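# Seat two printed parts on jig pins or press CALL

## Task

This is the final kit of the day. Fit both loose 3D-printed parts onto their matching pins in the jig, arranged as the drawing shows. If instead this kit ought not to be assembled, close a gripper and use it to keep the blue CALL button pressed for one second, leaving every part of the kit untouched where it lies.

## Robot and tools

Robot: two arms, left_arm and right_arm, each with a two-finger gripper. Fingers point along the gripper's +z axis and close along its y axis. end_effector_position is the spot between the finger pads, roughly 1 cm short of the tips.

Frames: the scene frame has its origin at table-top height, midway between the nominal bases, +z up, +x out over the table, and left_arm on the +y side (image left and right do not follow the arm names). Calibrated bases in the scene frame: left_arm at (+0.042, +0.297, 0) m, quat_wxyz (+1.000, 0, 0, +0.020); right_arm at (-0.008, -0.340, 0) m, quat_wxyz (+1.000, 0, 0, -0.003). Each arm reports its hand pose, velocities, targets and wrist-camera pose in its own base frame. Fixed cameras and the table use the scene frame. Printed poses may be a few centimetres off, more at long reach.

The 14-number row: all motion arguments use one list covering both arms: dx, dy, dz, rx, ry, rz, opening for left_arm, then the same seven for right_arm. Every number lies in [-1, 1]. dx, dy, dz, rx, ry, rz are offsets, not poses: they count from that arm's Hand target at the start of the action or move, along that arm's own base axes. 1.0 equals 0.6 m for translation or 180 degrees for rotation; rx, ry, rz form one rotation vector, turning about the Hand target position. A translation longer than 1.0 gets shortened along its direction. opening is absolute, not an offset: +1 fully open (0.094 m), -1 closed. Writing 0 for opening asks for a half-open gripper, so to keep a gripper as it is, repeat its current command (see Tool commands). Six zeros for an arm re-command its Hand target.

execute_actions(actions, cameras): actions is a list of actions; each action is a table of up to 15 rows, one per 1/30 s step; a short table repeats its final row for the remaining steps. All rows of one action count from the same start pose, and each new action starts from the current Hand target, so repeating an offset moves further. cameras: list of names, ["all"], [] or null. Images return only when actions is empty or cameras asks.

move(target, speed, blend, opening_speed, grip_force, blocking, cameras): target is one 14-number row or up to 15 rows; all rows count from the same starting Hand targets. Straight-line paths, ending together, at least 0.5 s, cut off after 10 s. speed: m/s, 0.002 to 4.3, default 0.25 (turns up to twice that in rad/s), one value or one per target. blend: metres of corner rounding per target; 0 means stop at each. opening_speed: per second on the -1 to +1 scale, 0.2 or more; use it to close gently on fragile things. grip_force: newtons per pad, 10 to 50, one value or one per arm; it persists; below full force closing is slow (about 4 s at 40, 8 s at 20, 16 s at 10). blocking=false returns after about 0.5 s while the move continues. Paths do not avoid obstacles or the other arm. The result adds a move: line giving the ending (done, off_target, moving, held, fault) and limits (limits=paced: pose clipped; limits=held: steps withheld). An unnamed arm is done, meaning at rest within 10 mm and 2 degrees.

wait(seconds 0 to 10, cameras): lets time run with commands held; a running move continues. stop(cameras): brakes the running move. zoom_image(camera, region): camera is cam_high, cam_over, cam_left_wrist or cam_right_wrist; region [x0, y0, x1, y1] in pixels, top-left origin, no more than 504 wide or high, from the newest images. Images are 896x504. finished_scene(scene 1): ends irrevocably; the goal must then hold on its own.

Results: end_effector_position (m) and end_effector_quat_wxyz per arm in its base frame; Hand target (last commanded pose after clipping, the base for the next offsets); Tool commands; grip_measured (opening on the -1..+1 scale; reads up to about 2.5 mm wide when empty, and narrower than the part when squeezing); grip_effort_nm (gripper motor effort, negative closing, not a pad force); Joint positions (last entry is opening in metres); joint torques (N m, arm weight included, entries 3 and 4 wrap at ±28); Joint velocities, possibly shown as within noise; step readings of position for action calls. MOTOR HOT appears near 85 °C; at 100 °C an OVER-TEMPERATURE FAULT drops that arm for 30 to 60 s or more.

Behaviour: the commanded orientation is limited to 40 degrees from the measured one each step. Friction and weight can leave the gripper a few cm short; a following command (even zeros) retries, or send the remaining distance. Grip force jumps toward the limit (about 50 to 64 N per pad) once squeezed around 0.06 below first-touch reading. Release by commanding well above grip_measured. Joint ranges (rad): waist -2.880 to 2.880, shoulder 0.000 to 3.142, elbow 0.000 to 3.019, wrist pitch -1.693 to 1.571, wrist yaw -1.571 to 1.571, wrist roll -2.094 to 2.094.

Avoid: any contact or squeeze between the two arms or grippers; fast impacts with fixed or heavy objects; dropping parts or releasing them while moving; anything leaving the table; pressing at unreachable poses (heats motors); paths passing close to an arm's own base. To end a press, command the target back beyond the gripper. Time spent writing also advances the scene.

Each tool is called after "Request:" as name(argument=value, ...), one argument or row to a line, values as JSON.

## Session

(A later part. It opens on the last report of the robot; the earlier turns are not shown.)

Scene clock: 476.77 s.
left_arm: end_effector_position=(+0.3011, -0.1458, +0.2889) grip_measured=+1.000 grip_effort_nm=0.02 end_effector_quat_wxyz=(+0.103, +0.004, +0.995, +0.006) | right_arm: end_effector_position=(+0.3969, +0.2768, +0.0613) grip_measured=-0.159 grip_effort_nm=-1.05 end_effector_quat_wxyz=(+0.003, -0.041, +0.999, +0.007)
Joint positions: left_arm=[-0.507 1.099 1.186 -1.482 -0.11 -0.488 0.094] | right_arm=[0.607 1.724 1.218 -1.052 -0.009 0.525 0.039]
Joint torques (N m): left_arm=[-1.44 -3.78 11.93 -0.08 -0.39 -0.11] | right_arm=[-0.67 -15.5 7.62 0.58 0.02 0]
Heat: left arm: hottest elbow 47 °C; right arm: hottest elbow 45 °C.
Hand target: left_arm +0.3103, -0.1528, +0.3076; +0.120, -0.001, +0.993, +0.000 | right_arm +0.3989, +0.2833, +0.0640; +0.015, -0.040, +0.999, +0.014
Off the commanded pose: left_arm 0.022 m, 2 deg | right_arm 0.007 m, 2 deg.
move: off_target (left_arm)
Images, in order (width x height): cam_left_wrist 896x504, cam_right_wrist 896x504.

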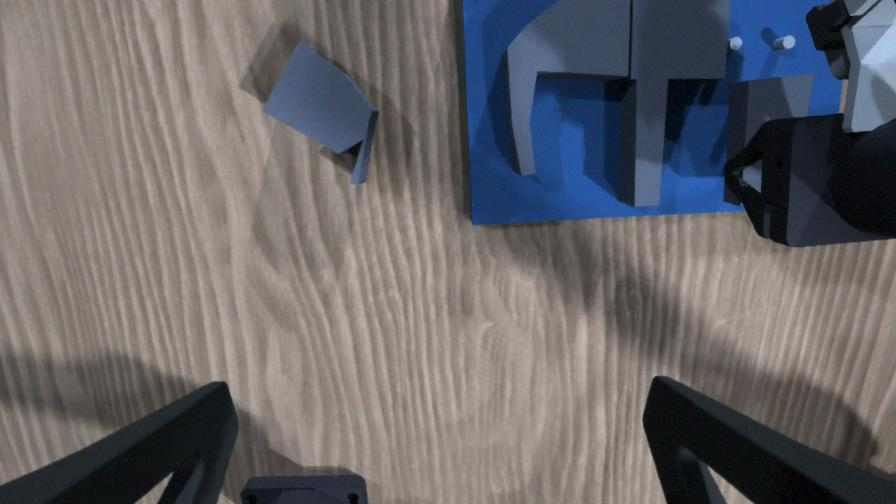

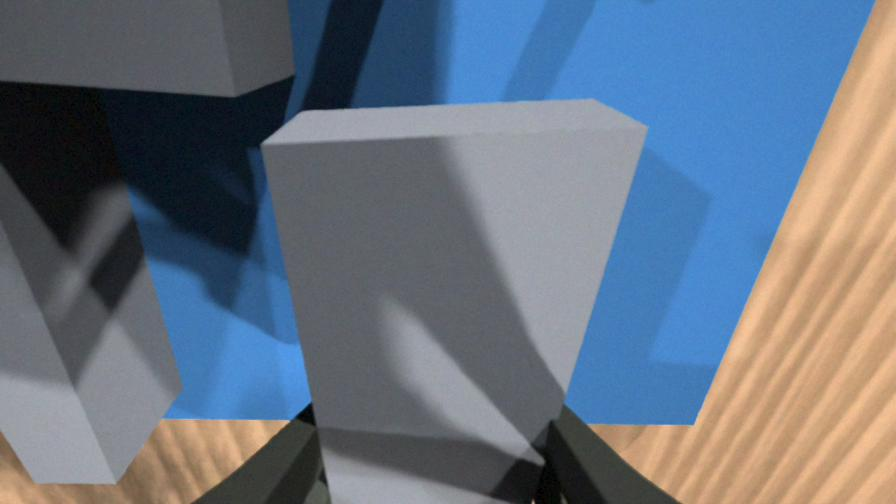

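Request:
move(
  target=[
    [0,0,0,0,0,0,1,0.01,0.008,0.01,0.0,0.0,0,-0.4],
    [0,0,0,0,0,0,1,0.01,0.008,-0.015,0.0,0.0,0,-0.4],
  ],
  speed=0.04,
  cameras=["cam_left_wrist","cam_right_wrist"],
)

Request:
zoom_image(
  camera="cam_left_wrist",
  region=[600, 0, 896, 240],
)

Scene clock: 504.63 s.
left_arm: end_effector_position=(+0.3011, -0.1458, +0.2889) grip_measured=+1.000 grip_effort_nm=0.01 end_effector_quat_wxyz=(+0.103, +0.004, +0.995, +0.006) | right_arm: end_effector_position=(+0.3995, +0.2786, +0.0549) grip_measured=-0.159 grip_effort_nm=-1.05 end_effector_quat_wxyz=(+0.004, -0.041, +0.999, +0.008)
Joint positions: left_arm=[-0.507 1.099 1.186 -1.482 -0.11 -0.488 0.094] | right_arm=[0.607 1.738 1.218 -1.035 -0.009 0.525 0.039]
Joint torques (N m): left_arm=[-1.96 -3.19 12.1 -0.21 -0.36 -0.11] | right_arm=[-0.5 -14.39 8.77 0.59 0.02 0.01]
Heat: left arm: hottest elbow 47 °C; right arm: hottest elbow 42 °C.
Hand target: left_arm +0.3103, -0.1528, +0.3076; +0.120, -0.001, +0.993, +0.000 | right_arm +0.4049, +0.2881, +0.0550; +0.015, -0.040, +0.999, +0.014
Off the commanded pose: left_arm 0.022 m, 2 deg | right_arm 0.011 m, 1 deg.
move: off_target (left_arm, right_arm)
Images, in order (width x height): cam_left_wrist 896x504, cam_right_wrist 896x504.

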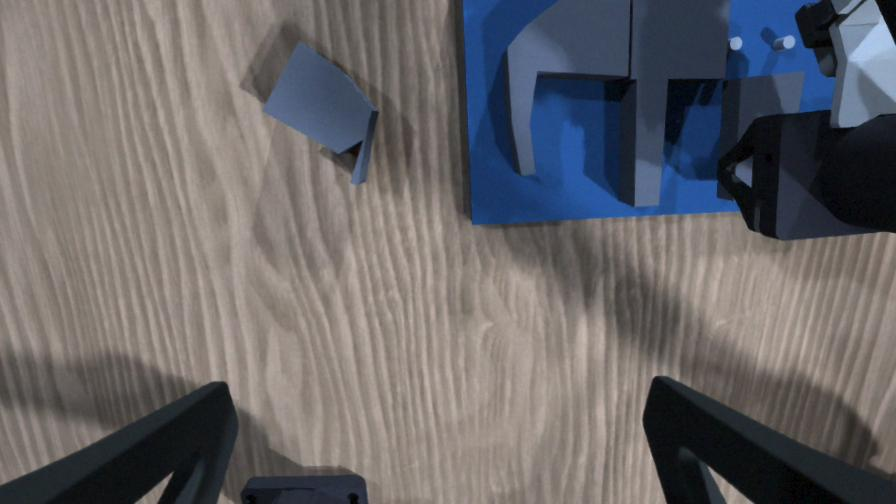

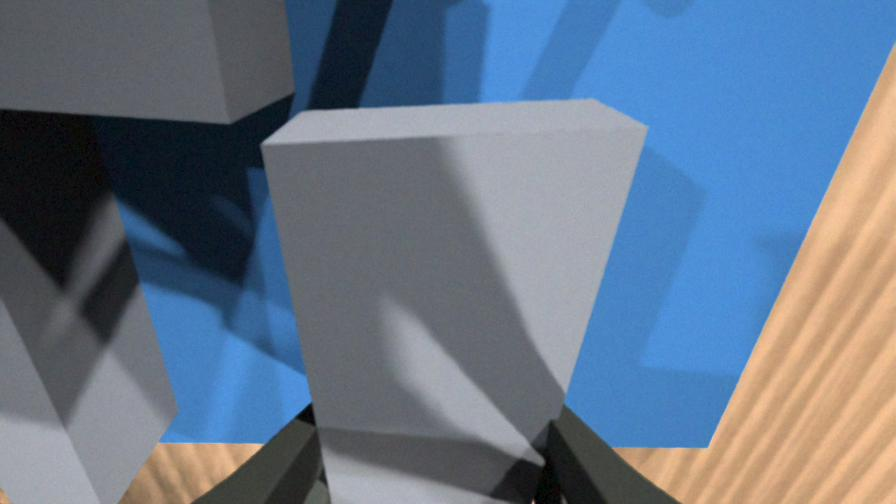

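Scaled by 1.703 from the camera's 896x504 image, which has a finer 1280x720 frame.

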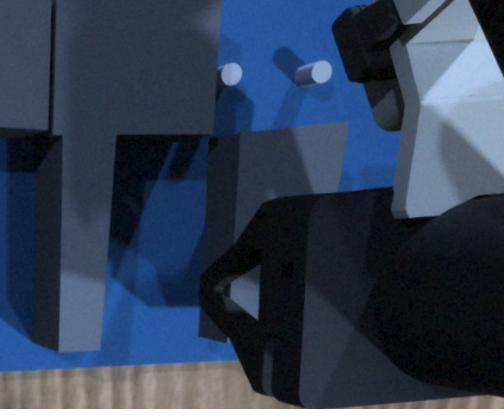

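Request:
move(
  target=[
    [0,0,0,0,0,0,1,0.002,0.003,-0.014,0.0,0.0,0,-0.4],
  ],
  speed=0.03,
  cameras=["cam_left_wrist","cam_right_wrist"],
)

Request:
zoom_image(
  camera="cam_left_wrist",
  region=[600, 0, 896, 240],
)

Scene clock: 516.50 s.
left_arm: end_effector_position=(+0.3011, -0.1458, +0.2889) grip_measured=+1.000 grip_effort_nm=0.01 end_effector_quat_wxyz=(+0.103, +0.004, +0.995, +0.006) | right_arm: end_effector_position=(+0.4021, +0.2804, +0.0493) grip_measured=-0.159 grip_effort_nm=-1.05 end_effector_quat_wxyz=(+0.006, -0.040, +0.999, +0.009)
Joint positions: left_arm=[-0.507 1.099 1.186 -1.482 -0.11 -0.488 0.094] | right_arm=[0.607 1.75 1.218 -1.018 -0.009 0.526 0.039]
Joint torques (N m): left_arm=[-2.2 -3.84 11.93 -0.2 -0.37 -0.14] | right_arm=[-0.5 -14.15 8.42 0.66 0.03 0.01]
Heat: left arm: hottest elbow 47 °C; right arm: hottest elbow 42 °C.
Hand target: left_arm +0.3103, -0.1528, +0.3076; +0.120, -0.001, +0.993, +0.000 | right_arm +0.4061, +0.2899, +0.0466; +0.015, -0.040, +0.999, +0.014
Off the commanded pose: left_arm 0.022 m, 2 deg | right_arm 0.011 m, 1 deg.
move: off_target (left_arm, right_arm)
Images, in order (width x height): cam_left_wrist 896x504, cam_right_wrist 896x504.

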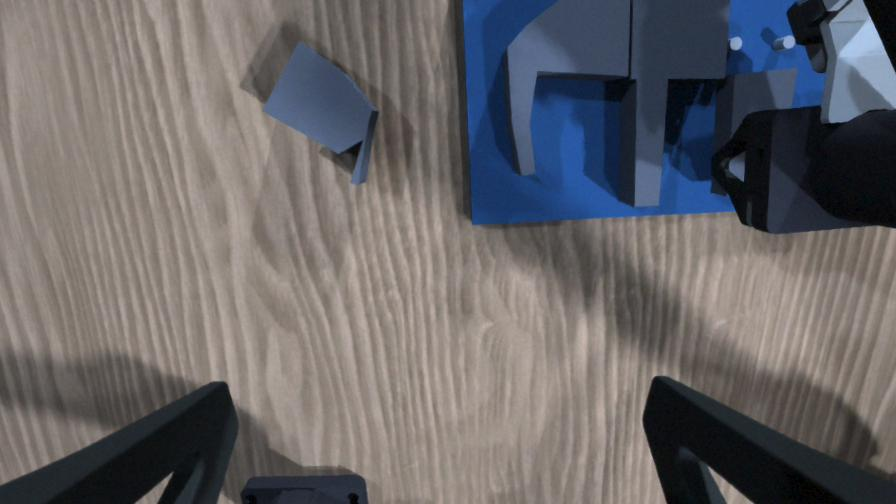

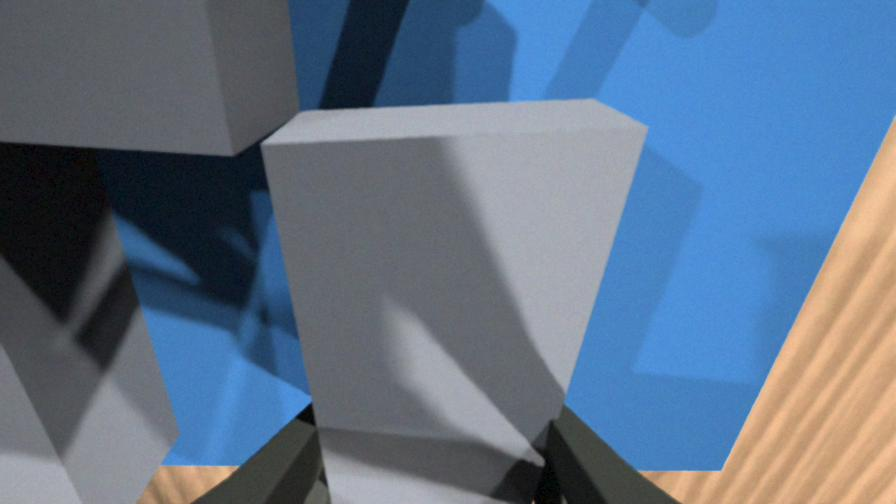

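Scaled by 1.703 from the camera's 896x504 image, which has a finer 1280x720 frame.

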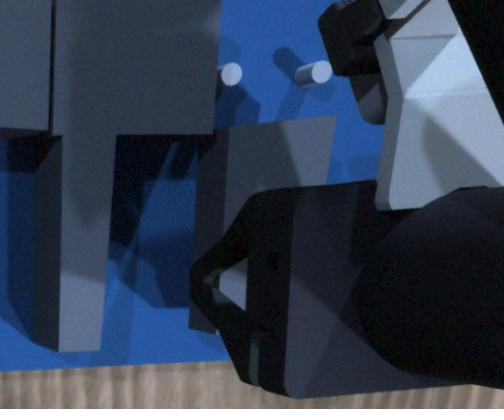

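Request:
move(
  target=[
    [0,0,0,0,0,0,1,-0.006,-0.002,-0.014,0.0,0.004,0,-0.4],
  ],
  speed=0.03,
  cameras=["cam_left_wrist","cam_right_wrist"],
)

Request:
zoom_image(
  camera="cam_left_wrist",
  region=[600, 0, 896, 240],
)

Scene clock: 527.67 s.
left_arm: end_effector_position=(+0.3011, -0.1458, +0.2889) grip_measured=+1.000 grip_effort_nm=0.01 end_effector_quat_wxyz=(+0.103, +0.004, +0.995, +0.006) | right_arm: end_effector_position=(+0.4037, +0.2822, +0.0493) grip_measured=-0.159 grip_effort_nm=-1.05 end_effector_quat_wxyz=(+0.009, -0.040, +0.999, +0.013)
Joint positions: left_arm=[-0.507 1.099 1.186 -1.482 -0.11 -0.488 0.094] | right_arm=[0.607 1.75 1.218 -1.009 -0.012 0.526 0.039]
Joint torques (N m): left_arm=[-1.85 -3.31 12.08 -0.25 -0.4 -0.2] | right_arm=[-0.56 -13.39 7.21 0.73 0 0.01]
Heat: left arm: hottest elbow 48 °C; right arm: hottest elbow 42 °C.
Hand target: left_arm +0.3103, -0.1528, +0.3076; +0.120, -0.001, +0.993, +0.000 | right_arm +0.4025, +0.2887, +0.0382; +0.008, -0.040, +0.999, +0.014
Off the commanded pose: left_arm 0.022 m, 2 deg | right_arm 0.013 m, 0 deg.
move: off_target (left_arm, right_arm)
Images, in order (width x height): cam_left_wrist 896x504, cam_right_wrist 896x504.

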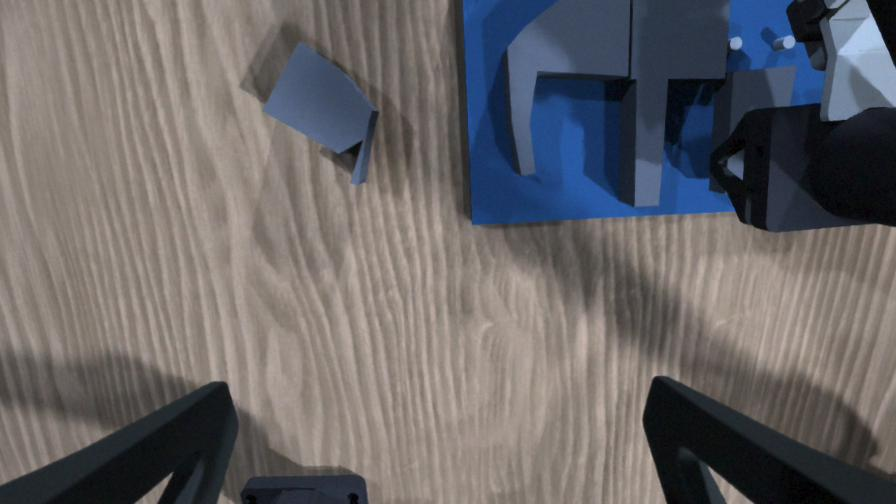

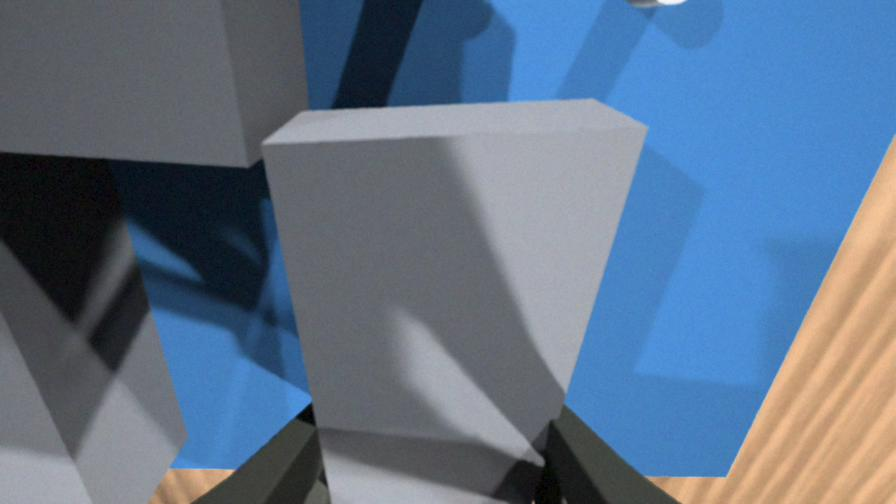

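Scaled by 1.703 from the camera's 896x504 image, which has a finer 1280x720 frame.

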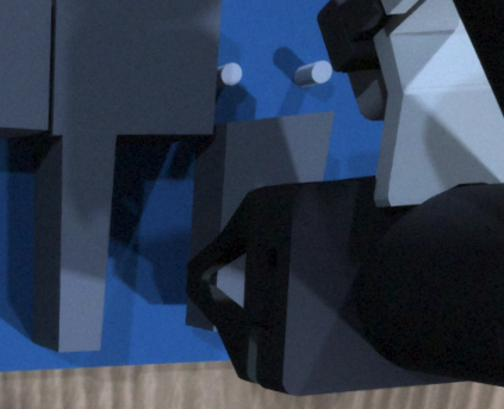

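Request:
move(
  target=[
    [0,0,0,0,0,0,1,-0.007,-0.008,0.035,0.0,0.01,-0.006,-0.4],
    [0,0,0,0,0,0,1,-0.004,-0.006,0.01,0.0,0.01,-0.006,-0.4],
  ],
  speed=0.04,
  cameras=["cam_left_wrist","cam_right_wrist"],
)

Request:
zoom_image(
  camera="cam_left_wrist",
  region=[600, 0, 896, 240],
)

Scene clock: 543.43 s.
left_arm: end_effector_position=(+0.3011, -0.1458, +0.2889) grip_measured=+1.000 grip_effort_nm=0.02 end_effector_quat_wxyz=(+0.103, +0.004, +0.995, +0.006) | right_arm: end_effector_position=(+0.3955, +0.2773, +0.0493) grip_measured=-0.159 grip_effort_nm=-1.05 end_effector_quat_wxyz=(-0.010, -0.033, +0.999, +0.008)
Joint positions: left_arm=[-0.507 1.099 1.186 -1.482 -0.11 -0.488 0.094] | right_arm=[0.604 1.75 1.218 -1.048 -0.024 0.537 0.039]
Joint torques (N m): left_arm=[-1.44 -3.14 12.18 -0.17 -0.42 -0.12] | right_arm=[-1.26 -13.68 8.44 0.54 -0.03 0]
Heat: left arm: hottest elbow 48 °C; right arm: hottest elbow 41 °C.
Hand target: left_arm +0.3103, -0.1528, +0.3076; +0.120, -0.001, +0.993, +0.000 | right_arm +0.4001, +0.2851, +0.0442; -0.007, -0.030, +0.999, +0.014
Off the commanded pose: left_arm 0.022 m, 2 deg | right_arm 0.010 m, 1 deg.
move: off_target (left_arm)
Images, in order (width x height): cam_left_wrist 896x504, cam_right_wrist 896x504.

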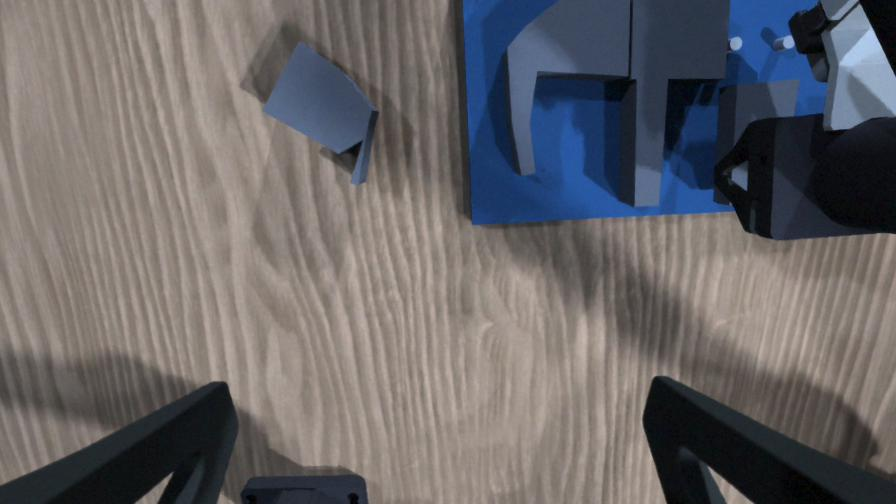

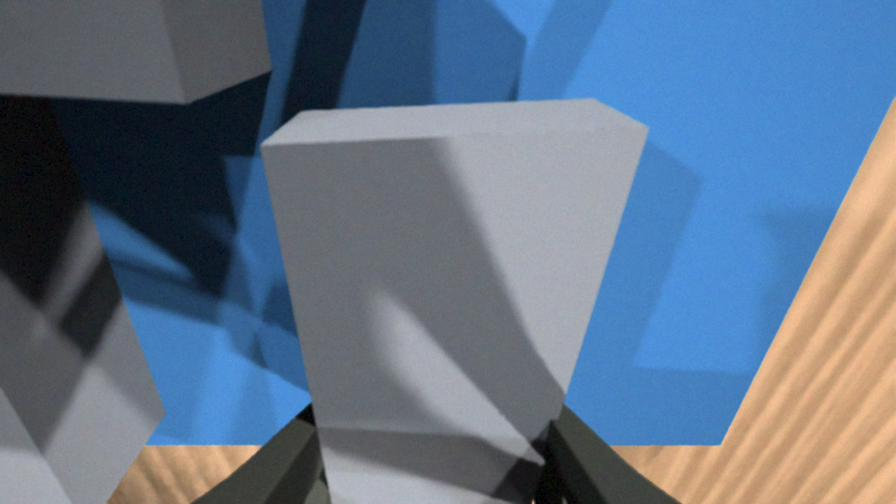

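Scaled by 1.703 from the camera's 896x504 image, which has a finer 1280x720 frame.

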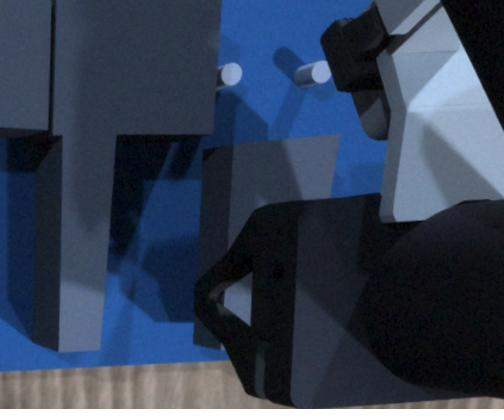

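Request:
move(
  target=[
    [0,0,0,0,0,0,1,0.0044,0.002,0.045,0.0,-0.008,-0.006,-0.4],
    [0,0,0,0,0,0,1,0.0035,0.002,-0.012,0.0,-0.008,-0.006,-0.4],
  ],
  speed=0.05,
  cameras=["cam_left_wrist","cam_right_wrist"],
)

Request:
zoom_image(
  camera="cam_left_wrist",
  region=[600, 0, 896, 240],
)

Scene clock: 557.77 s.
left_arm: end_effector_position=(+0.3011, -0.1458, +0.2889) grip_measured=+1.000 grip_effort_nm=0.01 end_effector_quat_wxyz=(+0.103, +0.004, +0.995, +0.006) | right_arm: end_effector_position=(+0.4026, +0.2831, +0.0494) grip_measured=-0.159 grip_effort_nm=-1.05 end_effector_quat_wxyz=(+0.005, -0.023, +1.000, +0.018)
Joint positions: left_arm=[-0.507 1.099 1.186 -1.482 -0.11 -0.488 0.094] | right_arm=[0.605 1.75 1.218 -1.011 -0.024 0.56 0.039]
Joint torques (N m): left_arm=[-1.2 -3.6 12.25 -0.14 -0.37 -0.16] | right_arm=[-0.85 -13.51 6.93 0.76 0.25 0]
Heat: left arm: hottest elbow 48 °C; right arm: hottest elbow 41 °C.
Hand target: left_arm +0.3103, -0.1528, +0.3076; +0.120, -0.001, +0.993, +0.000 | right_arm +0.4022, +0.2863, +0.0370; +0.005, -0.021, +1.000, +0.014
Off the commanded pose: left_arm 0.022 m, 2 deg | right_arm 0.013 m, 0 deg.
move: off_target (left_arm, right_arm)
Images, in order (width x height): cam_left_wrist 896x504, cam_right_wrist 896x504.

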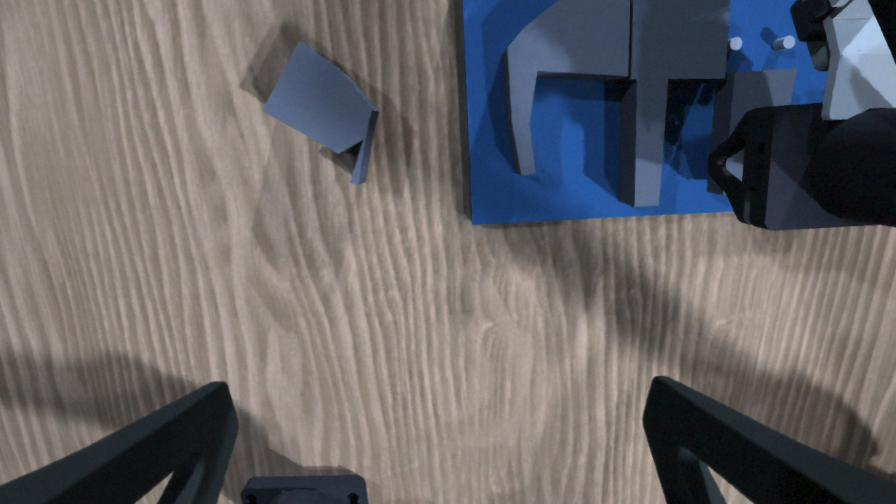

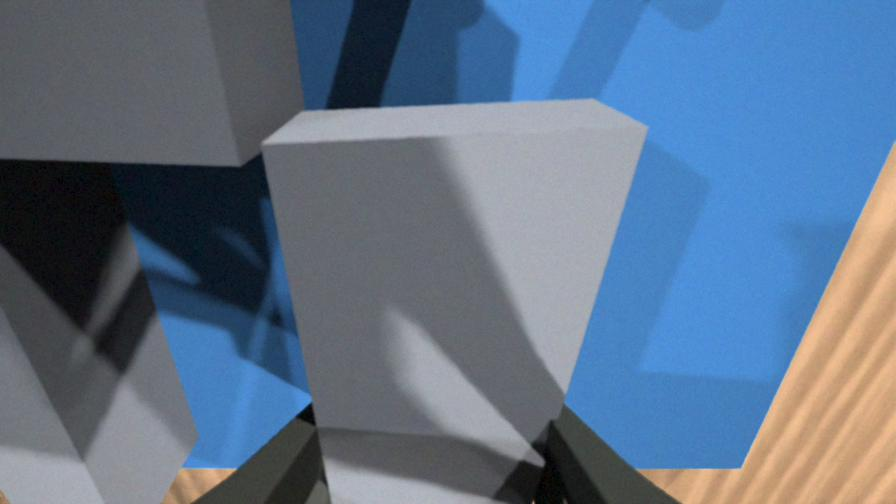

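Scaled by 1.703 from the camera's 896x504 image, which has a finer 1280x720 frame.

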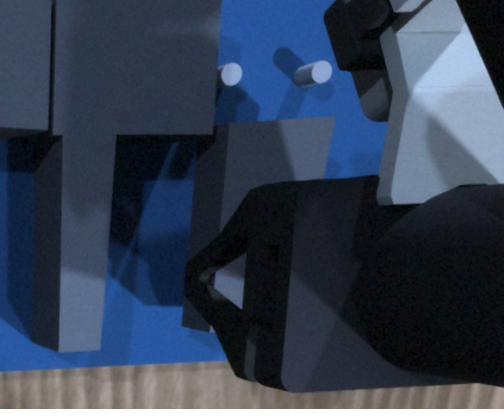

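Request:
move(
  target=[0,0,0,0,0,0,1,-0.01,-0.006,0.06,0.0,-0.002,0.0,-0.4],
  speed=0.08,
  cameras=["cam_left_wrist","cam_right_wrist"],
)

Request:
zoom_image(
  camera="cam_left_wrist",
  region=[600, 0, 896, 240],
)

Scene clock: 582.73 s.
left_arm: end_effector_position=(+0.3011, -0.1458, +0.2889) grip_measured=+1.000 grip_effort_nm=0.01 end_effector_quat_wxyz=(+0.103, +0.004, +0.995, +0.006) | right_arm: end_effector_position=(+0.3939, +0.2765, +0.0500) grip_measured=-0.159 grip_effort_nm=-1.05 end_effector_quat_wxyz=(-0.012, -0.022, +1.000, +0.005)
Joint positions: left_arm=[-0.507 1.099 1.186 -1.482 -0.11 -0.488 0.094] | right_arm=[0.605 1.748 1.218 -1.055 -0.021 0.562 0.039]
Joint torques (N m): left_arm=[-2.08 -3.6 12.11 -0.25 -0.36 -0.12] | right_arm=[-0.67 -18.9 8.42 -0.38 0.28 0.01]
Heat: left arm: hottest elbow 48 °C; right arm: hottest elbow 40 °C.
Hand target: left_arm +0.3103, -0.1528, +0.3076; +0.120, -0.001, +0.993, +0.000 | right_arm +0.3962, +0.2827, +0.0730; +0.009, -0.021, +1.000, +0.014
Off the commanded pose: left_arm 0.022 m, 2 deg | right_arm 0.024 m, 3 deg.
move: off_target (left_arm, right_arm)
Images, in order (width x height): cam_left_wrist 896x504, cam_right_wrist 896x504.

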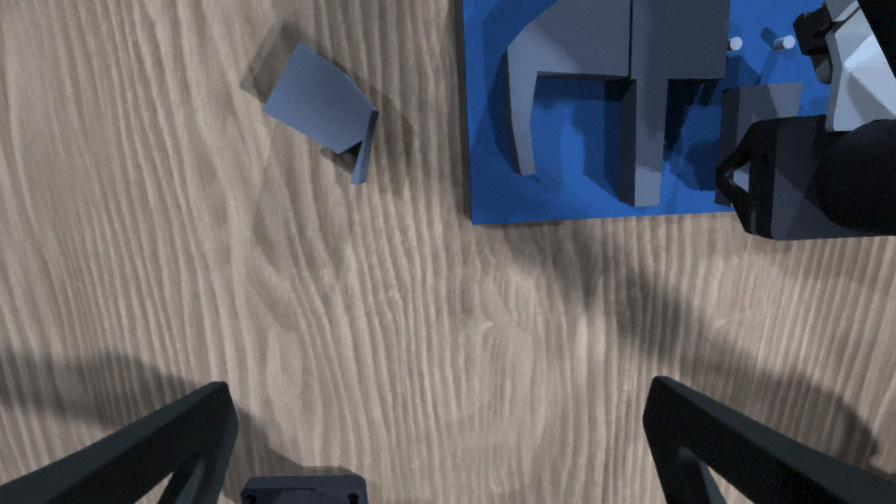

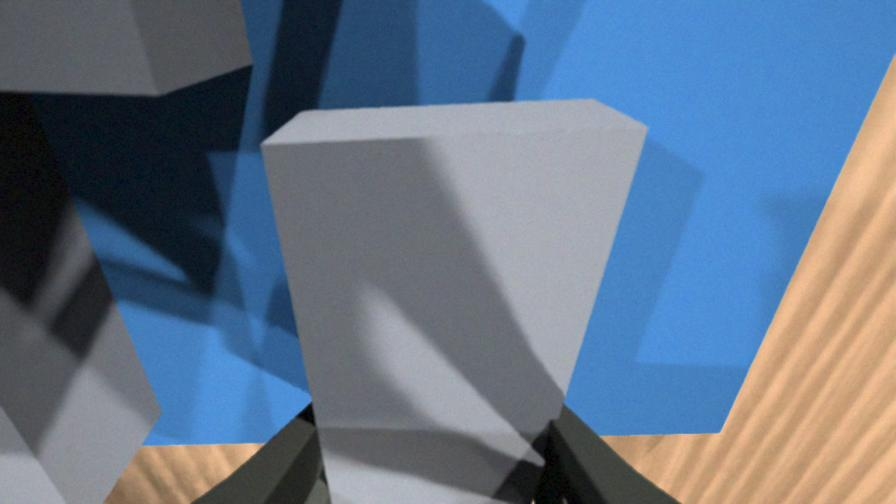

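Scaled by 1.703 from the camera's 896x504 image, which has a finer 1280x720 frame.

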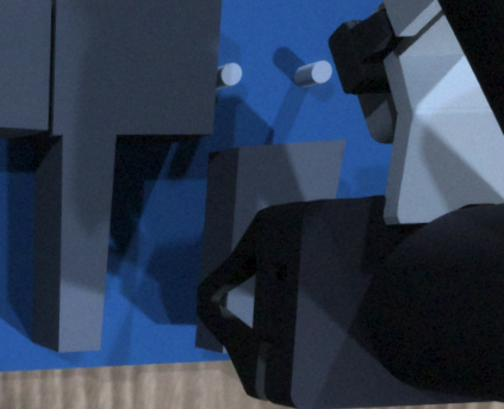

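Request:
move(
  target=[0,0,0,0,0,0,1,0.004,0.0,0.02,0.0,-0.0,0.0,-0.4],
  speed=0.08,
)

Request:
move(
  target=[0,0,0,0,0,0,1,0.003,0.003,-0.045,0.0,-0.0,0.0,-0.4],
  speed=0.08,
  cameras=["cam_left_wrist","cam_right_wrist"],
)

Request:
zoom_image(
  camera="cam_left_wrist",
  region=[600, 0, 896, 240],
)

Scene clock: 590.97 s.
left_arm: end_effector_position=(+0.3011, -0.1458, +0.2889) grip_measured=+1.000 grip_effort_nm=0.01 end_effector_quat_wxyz=(+0.103, +0.004, +0.995, +0.006) | right_arm: end_effector_position=(+0.3881, +0.2724, +0.0551) grip_measured=-0.159 grip_effort_nm=-1.05 end_effector_quat_wxyz=(-0.021, -0.022, +1.000, -0.001)
Joint positions: left_arm=[-0.507 1.099 1.186 -1.482 -0.11 -0.488 0.094] | right_arm=[0.605 1.738 1.218 -1.087 -0.021 0.562 0.039]
Joint torques (N m): left_arm=[-1.73 -2.73 12.11 0.02 -0.36 -0.19] | right_arm=[-0.97 -18.78 10.37 -0.42 0.27 -0.02]
Heat: left arm: hottest elbow 48 °C; right arm: hottest elbow 40 °C.
Hand target: left_arm +0.3103, -0.1528, +0.3076; +0.120, -0.001, +0.993, +0.000 | right_arm +0.3986, +0.2827, +0.0850; +0.009, -0.021, +1.000, +0.014
Off the commanded pose: left_arm 0.022 m, 2 deg | right_arm 0.033 m, 4 deg.
move: off_target (left_arm, right_arm)

Scene clock: 592.10 s.
left_arm: end_effector_position=(+0.3011, -0.1458, +0.2889) grip_measured=+1.000 grip_effort_nm=0.01 end_effector_quat_wxyz=(+0.103, +0.004, +0.995, +0.006) | right_arm: end_effector_position=(+0.3959, +0.2778, +0.0549) grip_measured=-0.159 grip_effort_nm=-1.05 end_effector_quat_wxyz=(-0.005, -0.022, +1.000, +0.009)
Joint positions: left_arm=[-0.507 1.099 1.186 -1.482 -0.11 -0.488 0.094] | right_arm=[0.605 1.738 1.218 -1.049 -0.021 0.562 0.039]
Joint torques (N m): left_arm=[-2.08 -3.31 12.03 -0.12 -0.44 -0.11] | right_arm=[-0.91 -15.38 8.13 0.55 0.28 -0.01]
Heat: left arm: hottest elbow 48 °C; right arm: hottest elbow 40 °C.
Hand target: left_arm +0.3103, -0.1528, +0.3076; +0.120, -0.001, +0.993, +0.000 | right_arm +0.4004, +0.2845, +0.0580; +0.009, -0.021, +1.000, +0.014
Off the commanded pose: left_arm 0.022 m, 2 deg | right_arm 0.009 m, 2 deg.
move: off_target (left_arm)
Images, in order (width x height): cam_left_wrist 896x504, cam_right_wrist 896x504.

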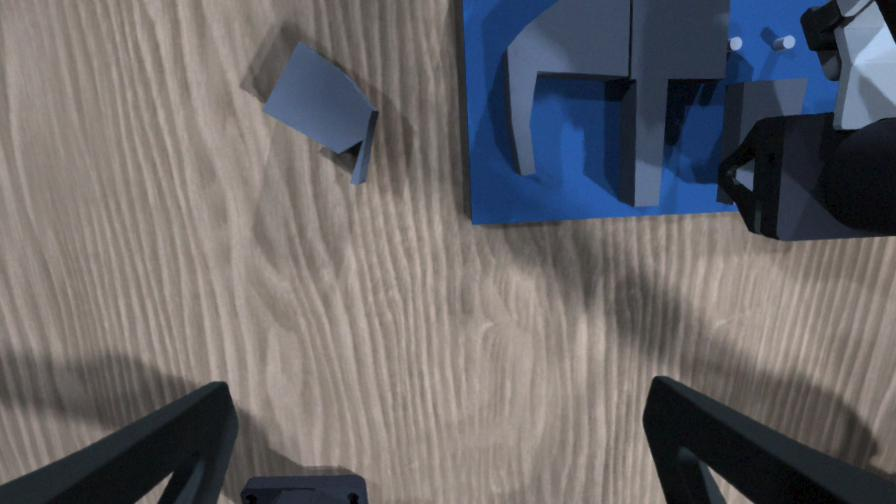

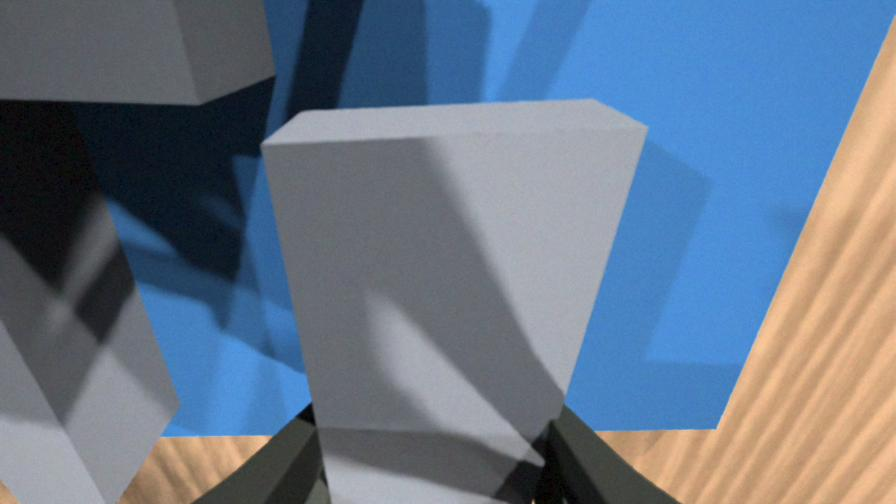

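Scaled by 1.703 from the camera's 896x504 image, which has a finer 1280x720 frame.

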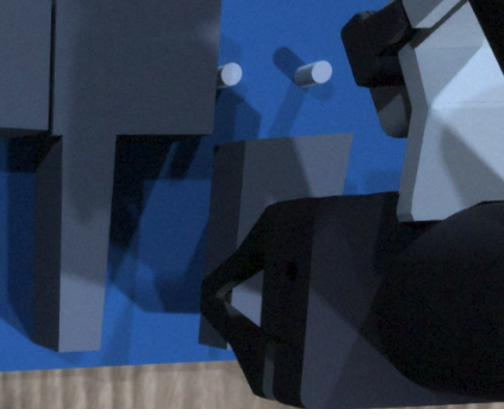

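Request:
move(
  target=[0,0,0,0,0,0,1,0.007,0.005,-0.02,0.0,-0.0,0.004,-0.4],
  speed=0.05,
  cameras=["cam_left_wrist","cam_right_wrist"],
)

Request:
zoom_image(
  camera="cam_left_wrist",
  region=[600, 0, 896, 240],
)

Scene clock: 600.97 s.
left_arm: end_effector_position=(+0.3011, -0.1458, +0.2889) grip_measured=+1.000 grip_effort_nm=0.01 end_effector_quat_wxyz=(+0.103, +0.004, +0.995, +0.006) | right_arm: end_effector_position=(+0.4001, +0.2807, +0.0493) grip_measured=-0.159 grip_effort_nm=-1.05 end_effector_quat_wxyz=(+0.000, -0.022, +1.000, +0.013)
Joint positions: left_arm=[-0.507 1.099 1.186 -1.482 -0.11 -0.488 0.094] | right_arm=[0.605 1.75 1.218 -1.025 -0.021 0.562 0.039]
Joint torques (N m): left_arm=[-1.61 -3.43 12.11 -0.29 -0.42 -0.16] | right_arm=[-0.97 -14.21 8.28 0.55 0.27 -0.12]
Heat: left arm: hottest elbow 49 °C; right arm: hottest elbow 40 °C.
Hand target: left_arm +0.3103, -0.1528, +0.3076; +0.120, -0.001, +0.993, +0.000 | right_arm +0.4046, +0.2875, +0.0460; +0.008, -0.027, +1.000, +0.014
Off the commanded pose: left_arm 0.022 m, 2 deg | right_arm 0.009 m, 1 deg.
move: off_target (left_arm)
Images, in order (width x height): cam_left_wrist 896x504, cam_right_wrist 896x504.

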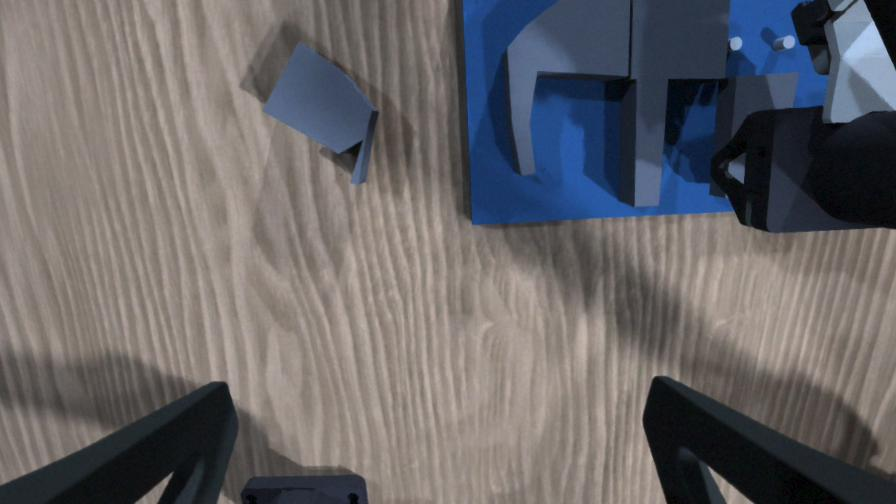

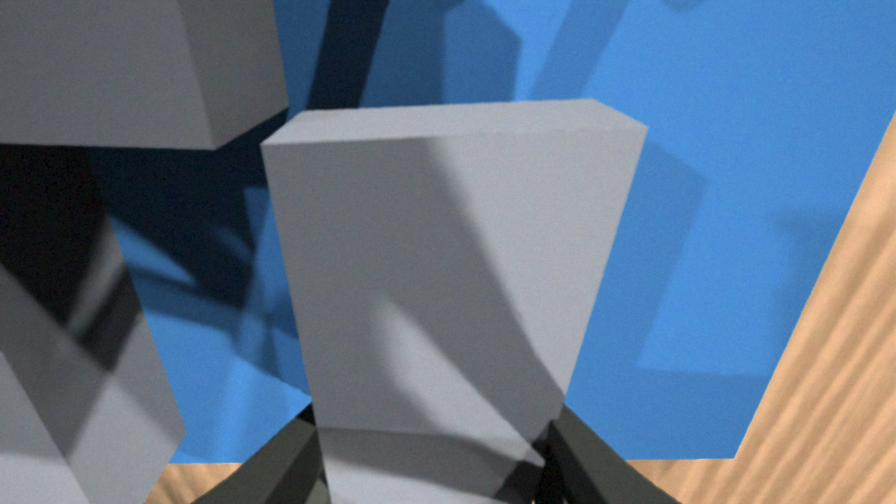

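Scaled by 1.703 from the camera's 896x504 image, which has a finer 1280x720 frame.

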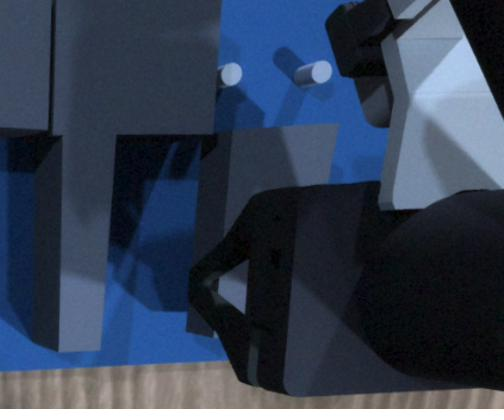

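Request:
move(
  target=[0,0,0,0,0,0,1,-0.004,-0.001,-0.02,0.0,0.005,0.0,-0.4],
  speed=0.05,
  cameras=["cam_left_wrist","cam_right_wrist"],
)

Request:
zoom_image(
  camera="cam_left_wrist",
  region=[600, 0, 896, 240],
)

Scene clock: 608.17 s.
left_arm: end_effector_position=(+0.3011, -0.1458, +0.2889) grip_measured=+1.000 grip_effort_nm=0.01 end_effector_quat_wxyz=(+0.103, +0.004, +0.995, +0.006) | right_arm: end_effector_position=(+0.4020, +0.2820, +0.0493) grip_measured=-0.159 grip_effort_nm=-1.05 end_effector_quat_wxyz=(+0.004, -0.022, +1.000, +0.015)
Joint positions: left_arm=[-0.507 1.099 1.186 -1.482 -0.11 -0.488 0.094] | right_arm=[0.605 1.75 1.218 -1.015 -0.021 0.562 0.039]
Joint torques (N m): left_arm=[-1.9 -3.55 12.19 -0.02 -0.41 -0.15] | right_arm=[-0.97 -12.75 7.25 0.8 0 -0.12]
Heat: left arm: hottest elbow 49 °C; right arm: hottest elbow 40 °C.
Hand target: left_arm +0.3103, -0.1528, +0.3076; +0.120, -0.001, +0.993, +0.000 | right_arm +0.4022, +0.2869, +0.0340; +0.001, -0.027, +1.000, +0.014
Off the commanded pose: left_arm 0.022 m, 2 deg | right_arm 0.016 m, 1 deg.
move: off_target (left_arm, right_arm)
Images, in order (width x height): cam_left_wrist 896x504, cam_right_wrist 896x504.

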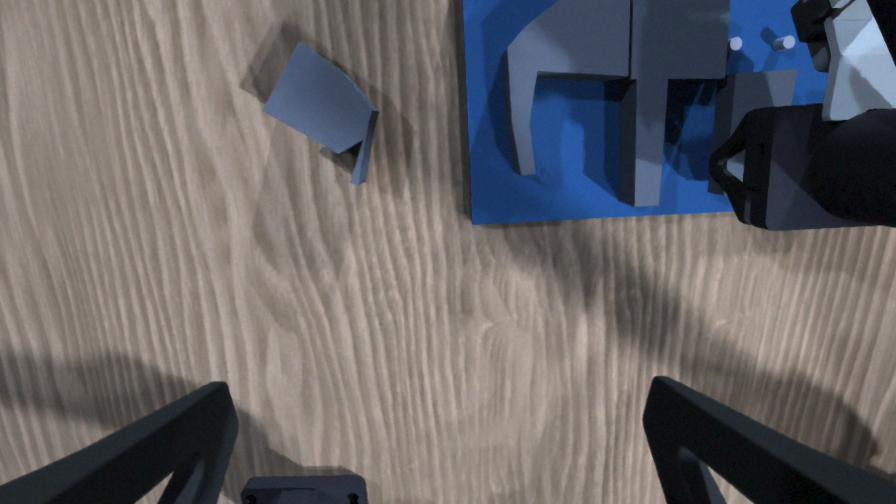

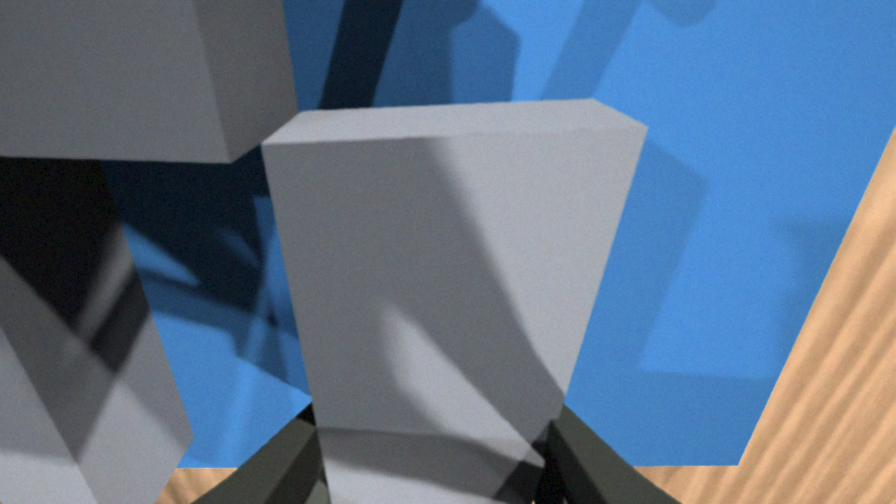

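Scaled by 1.703 from the camera's 896x504 image, which has a finer 1280x720 frame.

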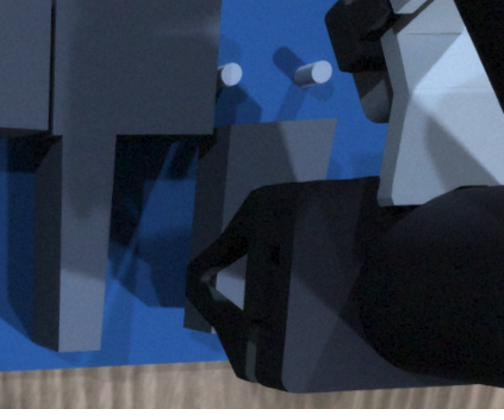

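Request:
move(
  target=[
    [-0.167,0.25,0,0,0,0,1,0,0.0,0.2,0,0,0,-0.4],
    [-0.167,0.25,0,-0.256,-0.366,-0.328,1,-0.25,-0.117,0.4,0.262,-0.411,0.291,-0.4],
  ],
  speed=0.3,
  blend=[0.05,0],
  cameras=["all"],
)

Scene clock: 652.27 s.
left_arm: end_effector_position=(+0.2128, -0.0079, +0.3037) grip_measured=+1.000 grip_effort_nm=0.01 end_effector_quat_wxyz=(+0.601, +0.275, +0.721, -0.209) | right_arm: end_effector_position=(+0.2525, +0.2178, +0.2620) grip_measured=-0.159 grip_effort_nm=-1.05 end_effector_quat_wxyz=(+0.549, -0.419, +0.629, +0.357)
Joint positions: left_arm=[0.897 0.639 0.637 -1.697 1.377 1.73 0.094] | right_arm=[0.315 0.622 0.348 0.058 -0.837 -0.173 0.04]
Joint torques (N m): left_arm=[0.73 1.26 7.91 -0.7 0.96 0.1] | right_arm=[-1.9 -0.62 9.99 2.44 -0.24 -0.01]
Heat: left arm: hottest elbow 48 °C; right arm: hottest elbow 40 °C.
Hand target: left_arm +0.2101, -0.0028, +0.3076; +0.578, +0.406, +0.580, -0.406 | right_arm +0.2522, +0.2167, +0.2740; +0.568, -0.423, +0.612, +0.353
Off the commanded pose: left_arm 0.007 m, 32 deg | right_arm 0.012 m, 3 deg.
joint sent to its limit (left arm) — joint 4 (wrist pitch), lower limit. The joint targets are off in position and orientation.
move: off_target (left_arm, right_arm)

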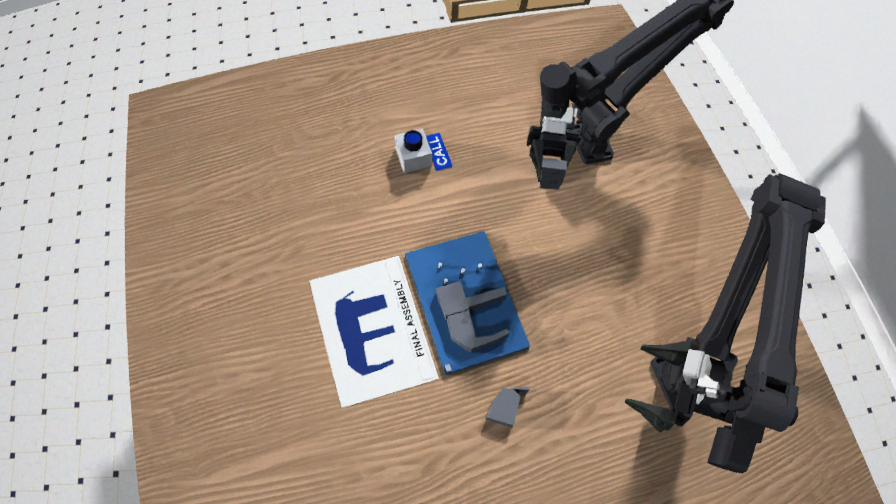

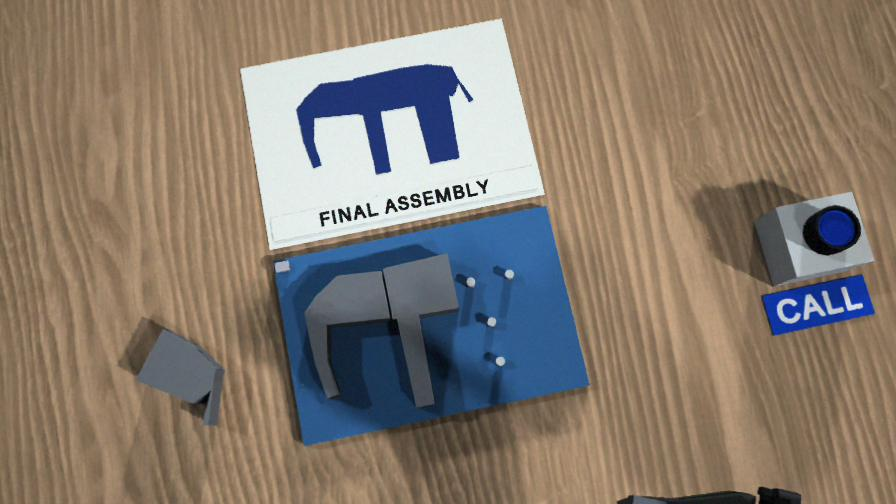

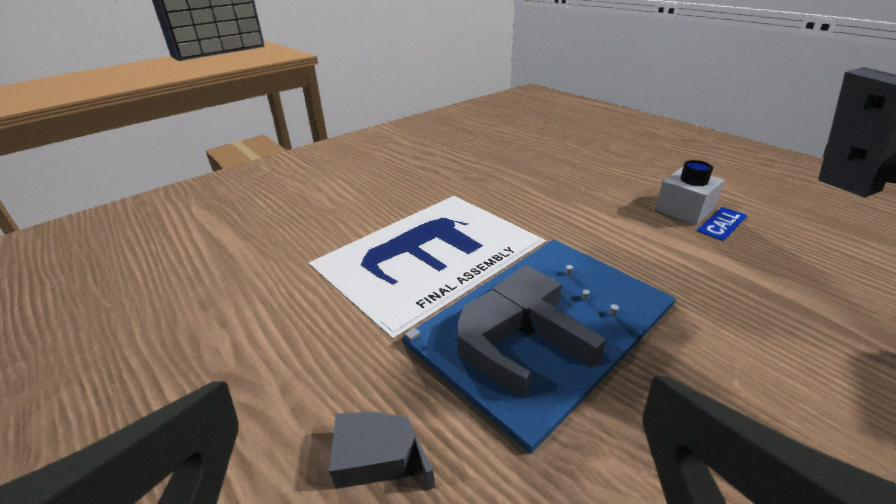

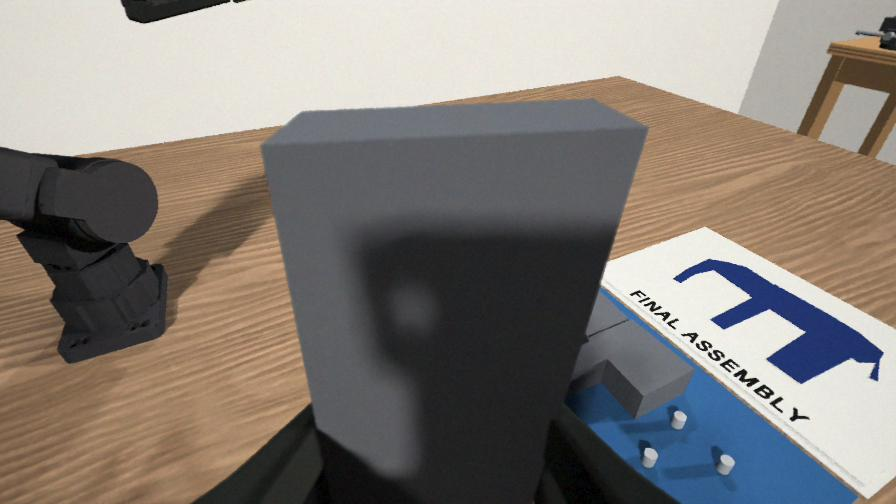

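Request:
zoom_image(
  camera="cam_left_wrist",
  region=[796, 50, 896, 210],
)

Scaled by 3.150 from the camera's 896x504 image, which has a finer 1280x720 frame.

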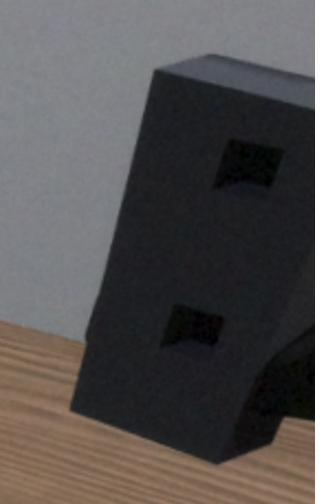

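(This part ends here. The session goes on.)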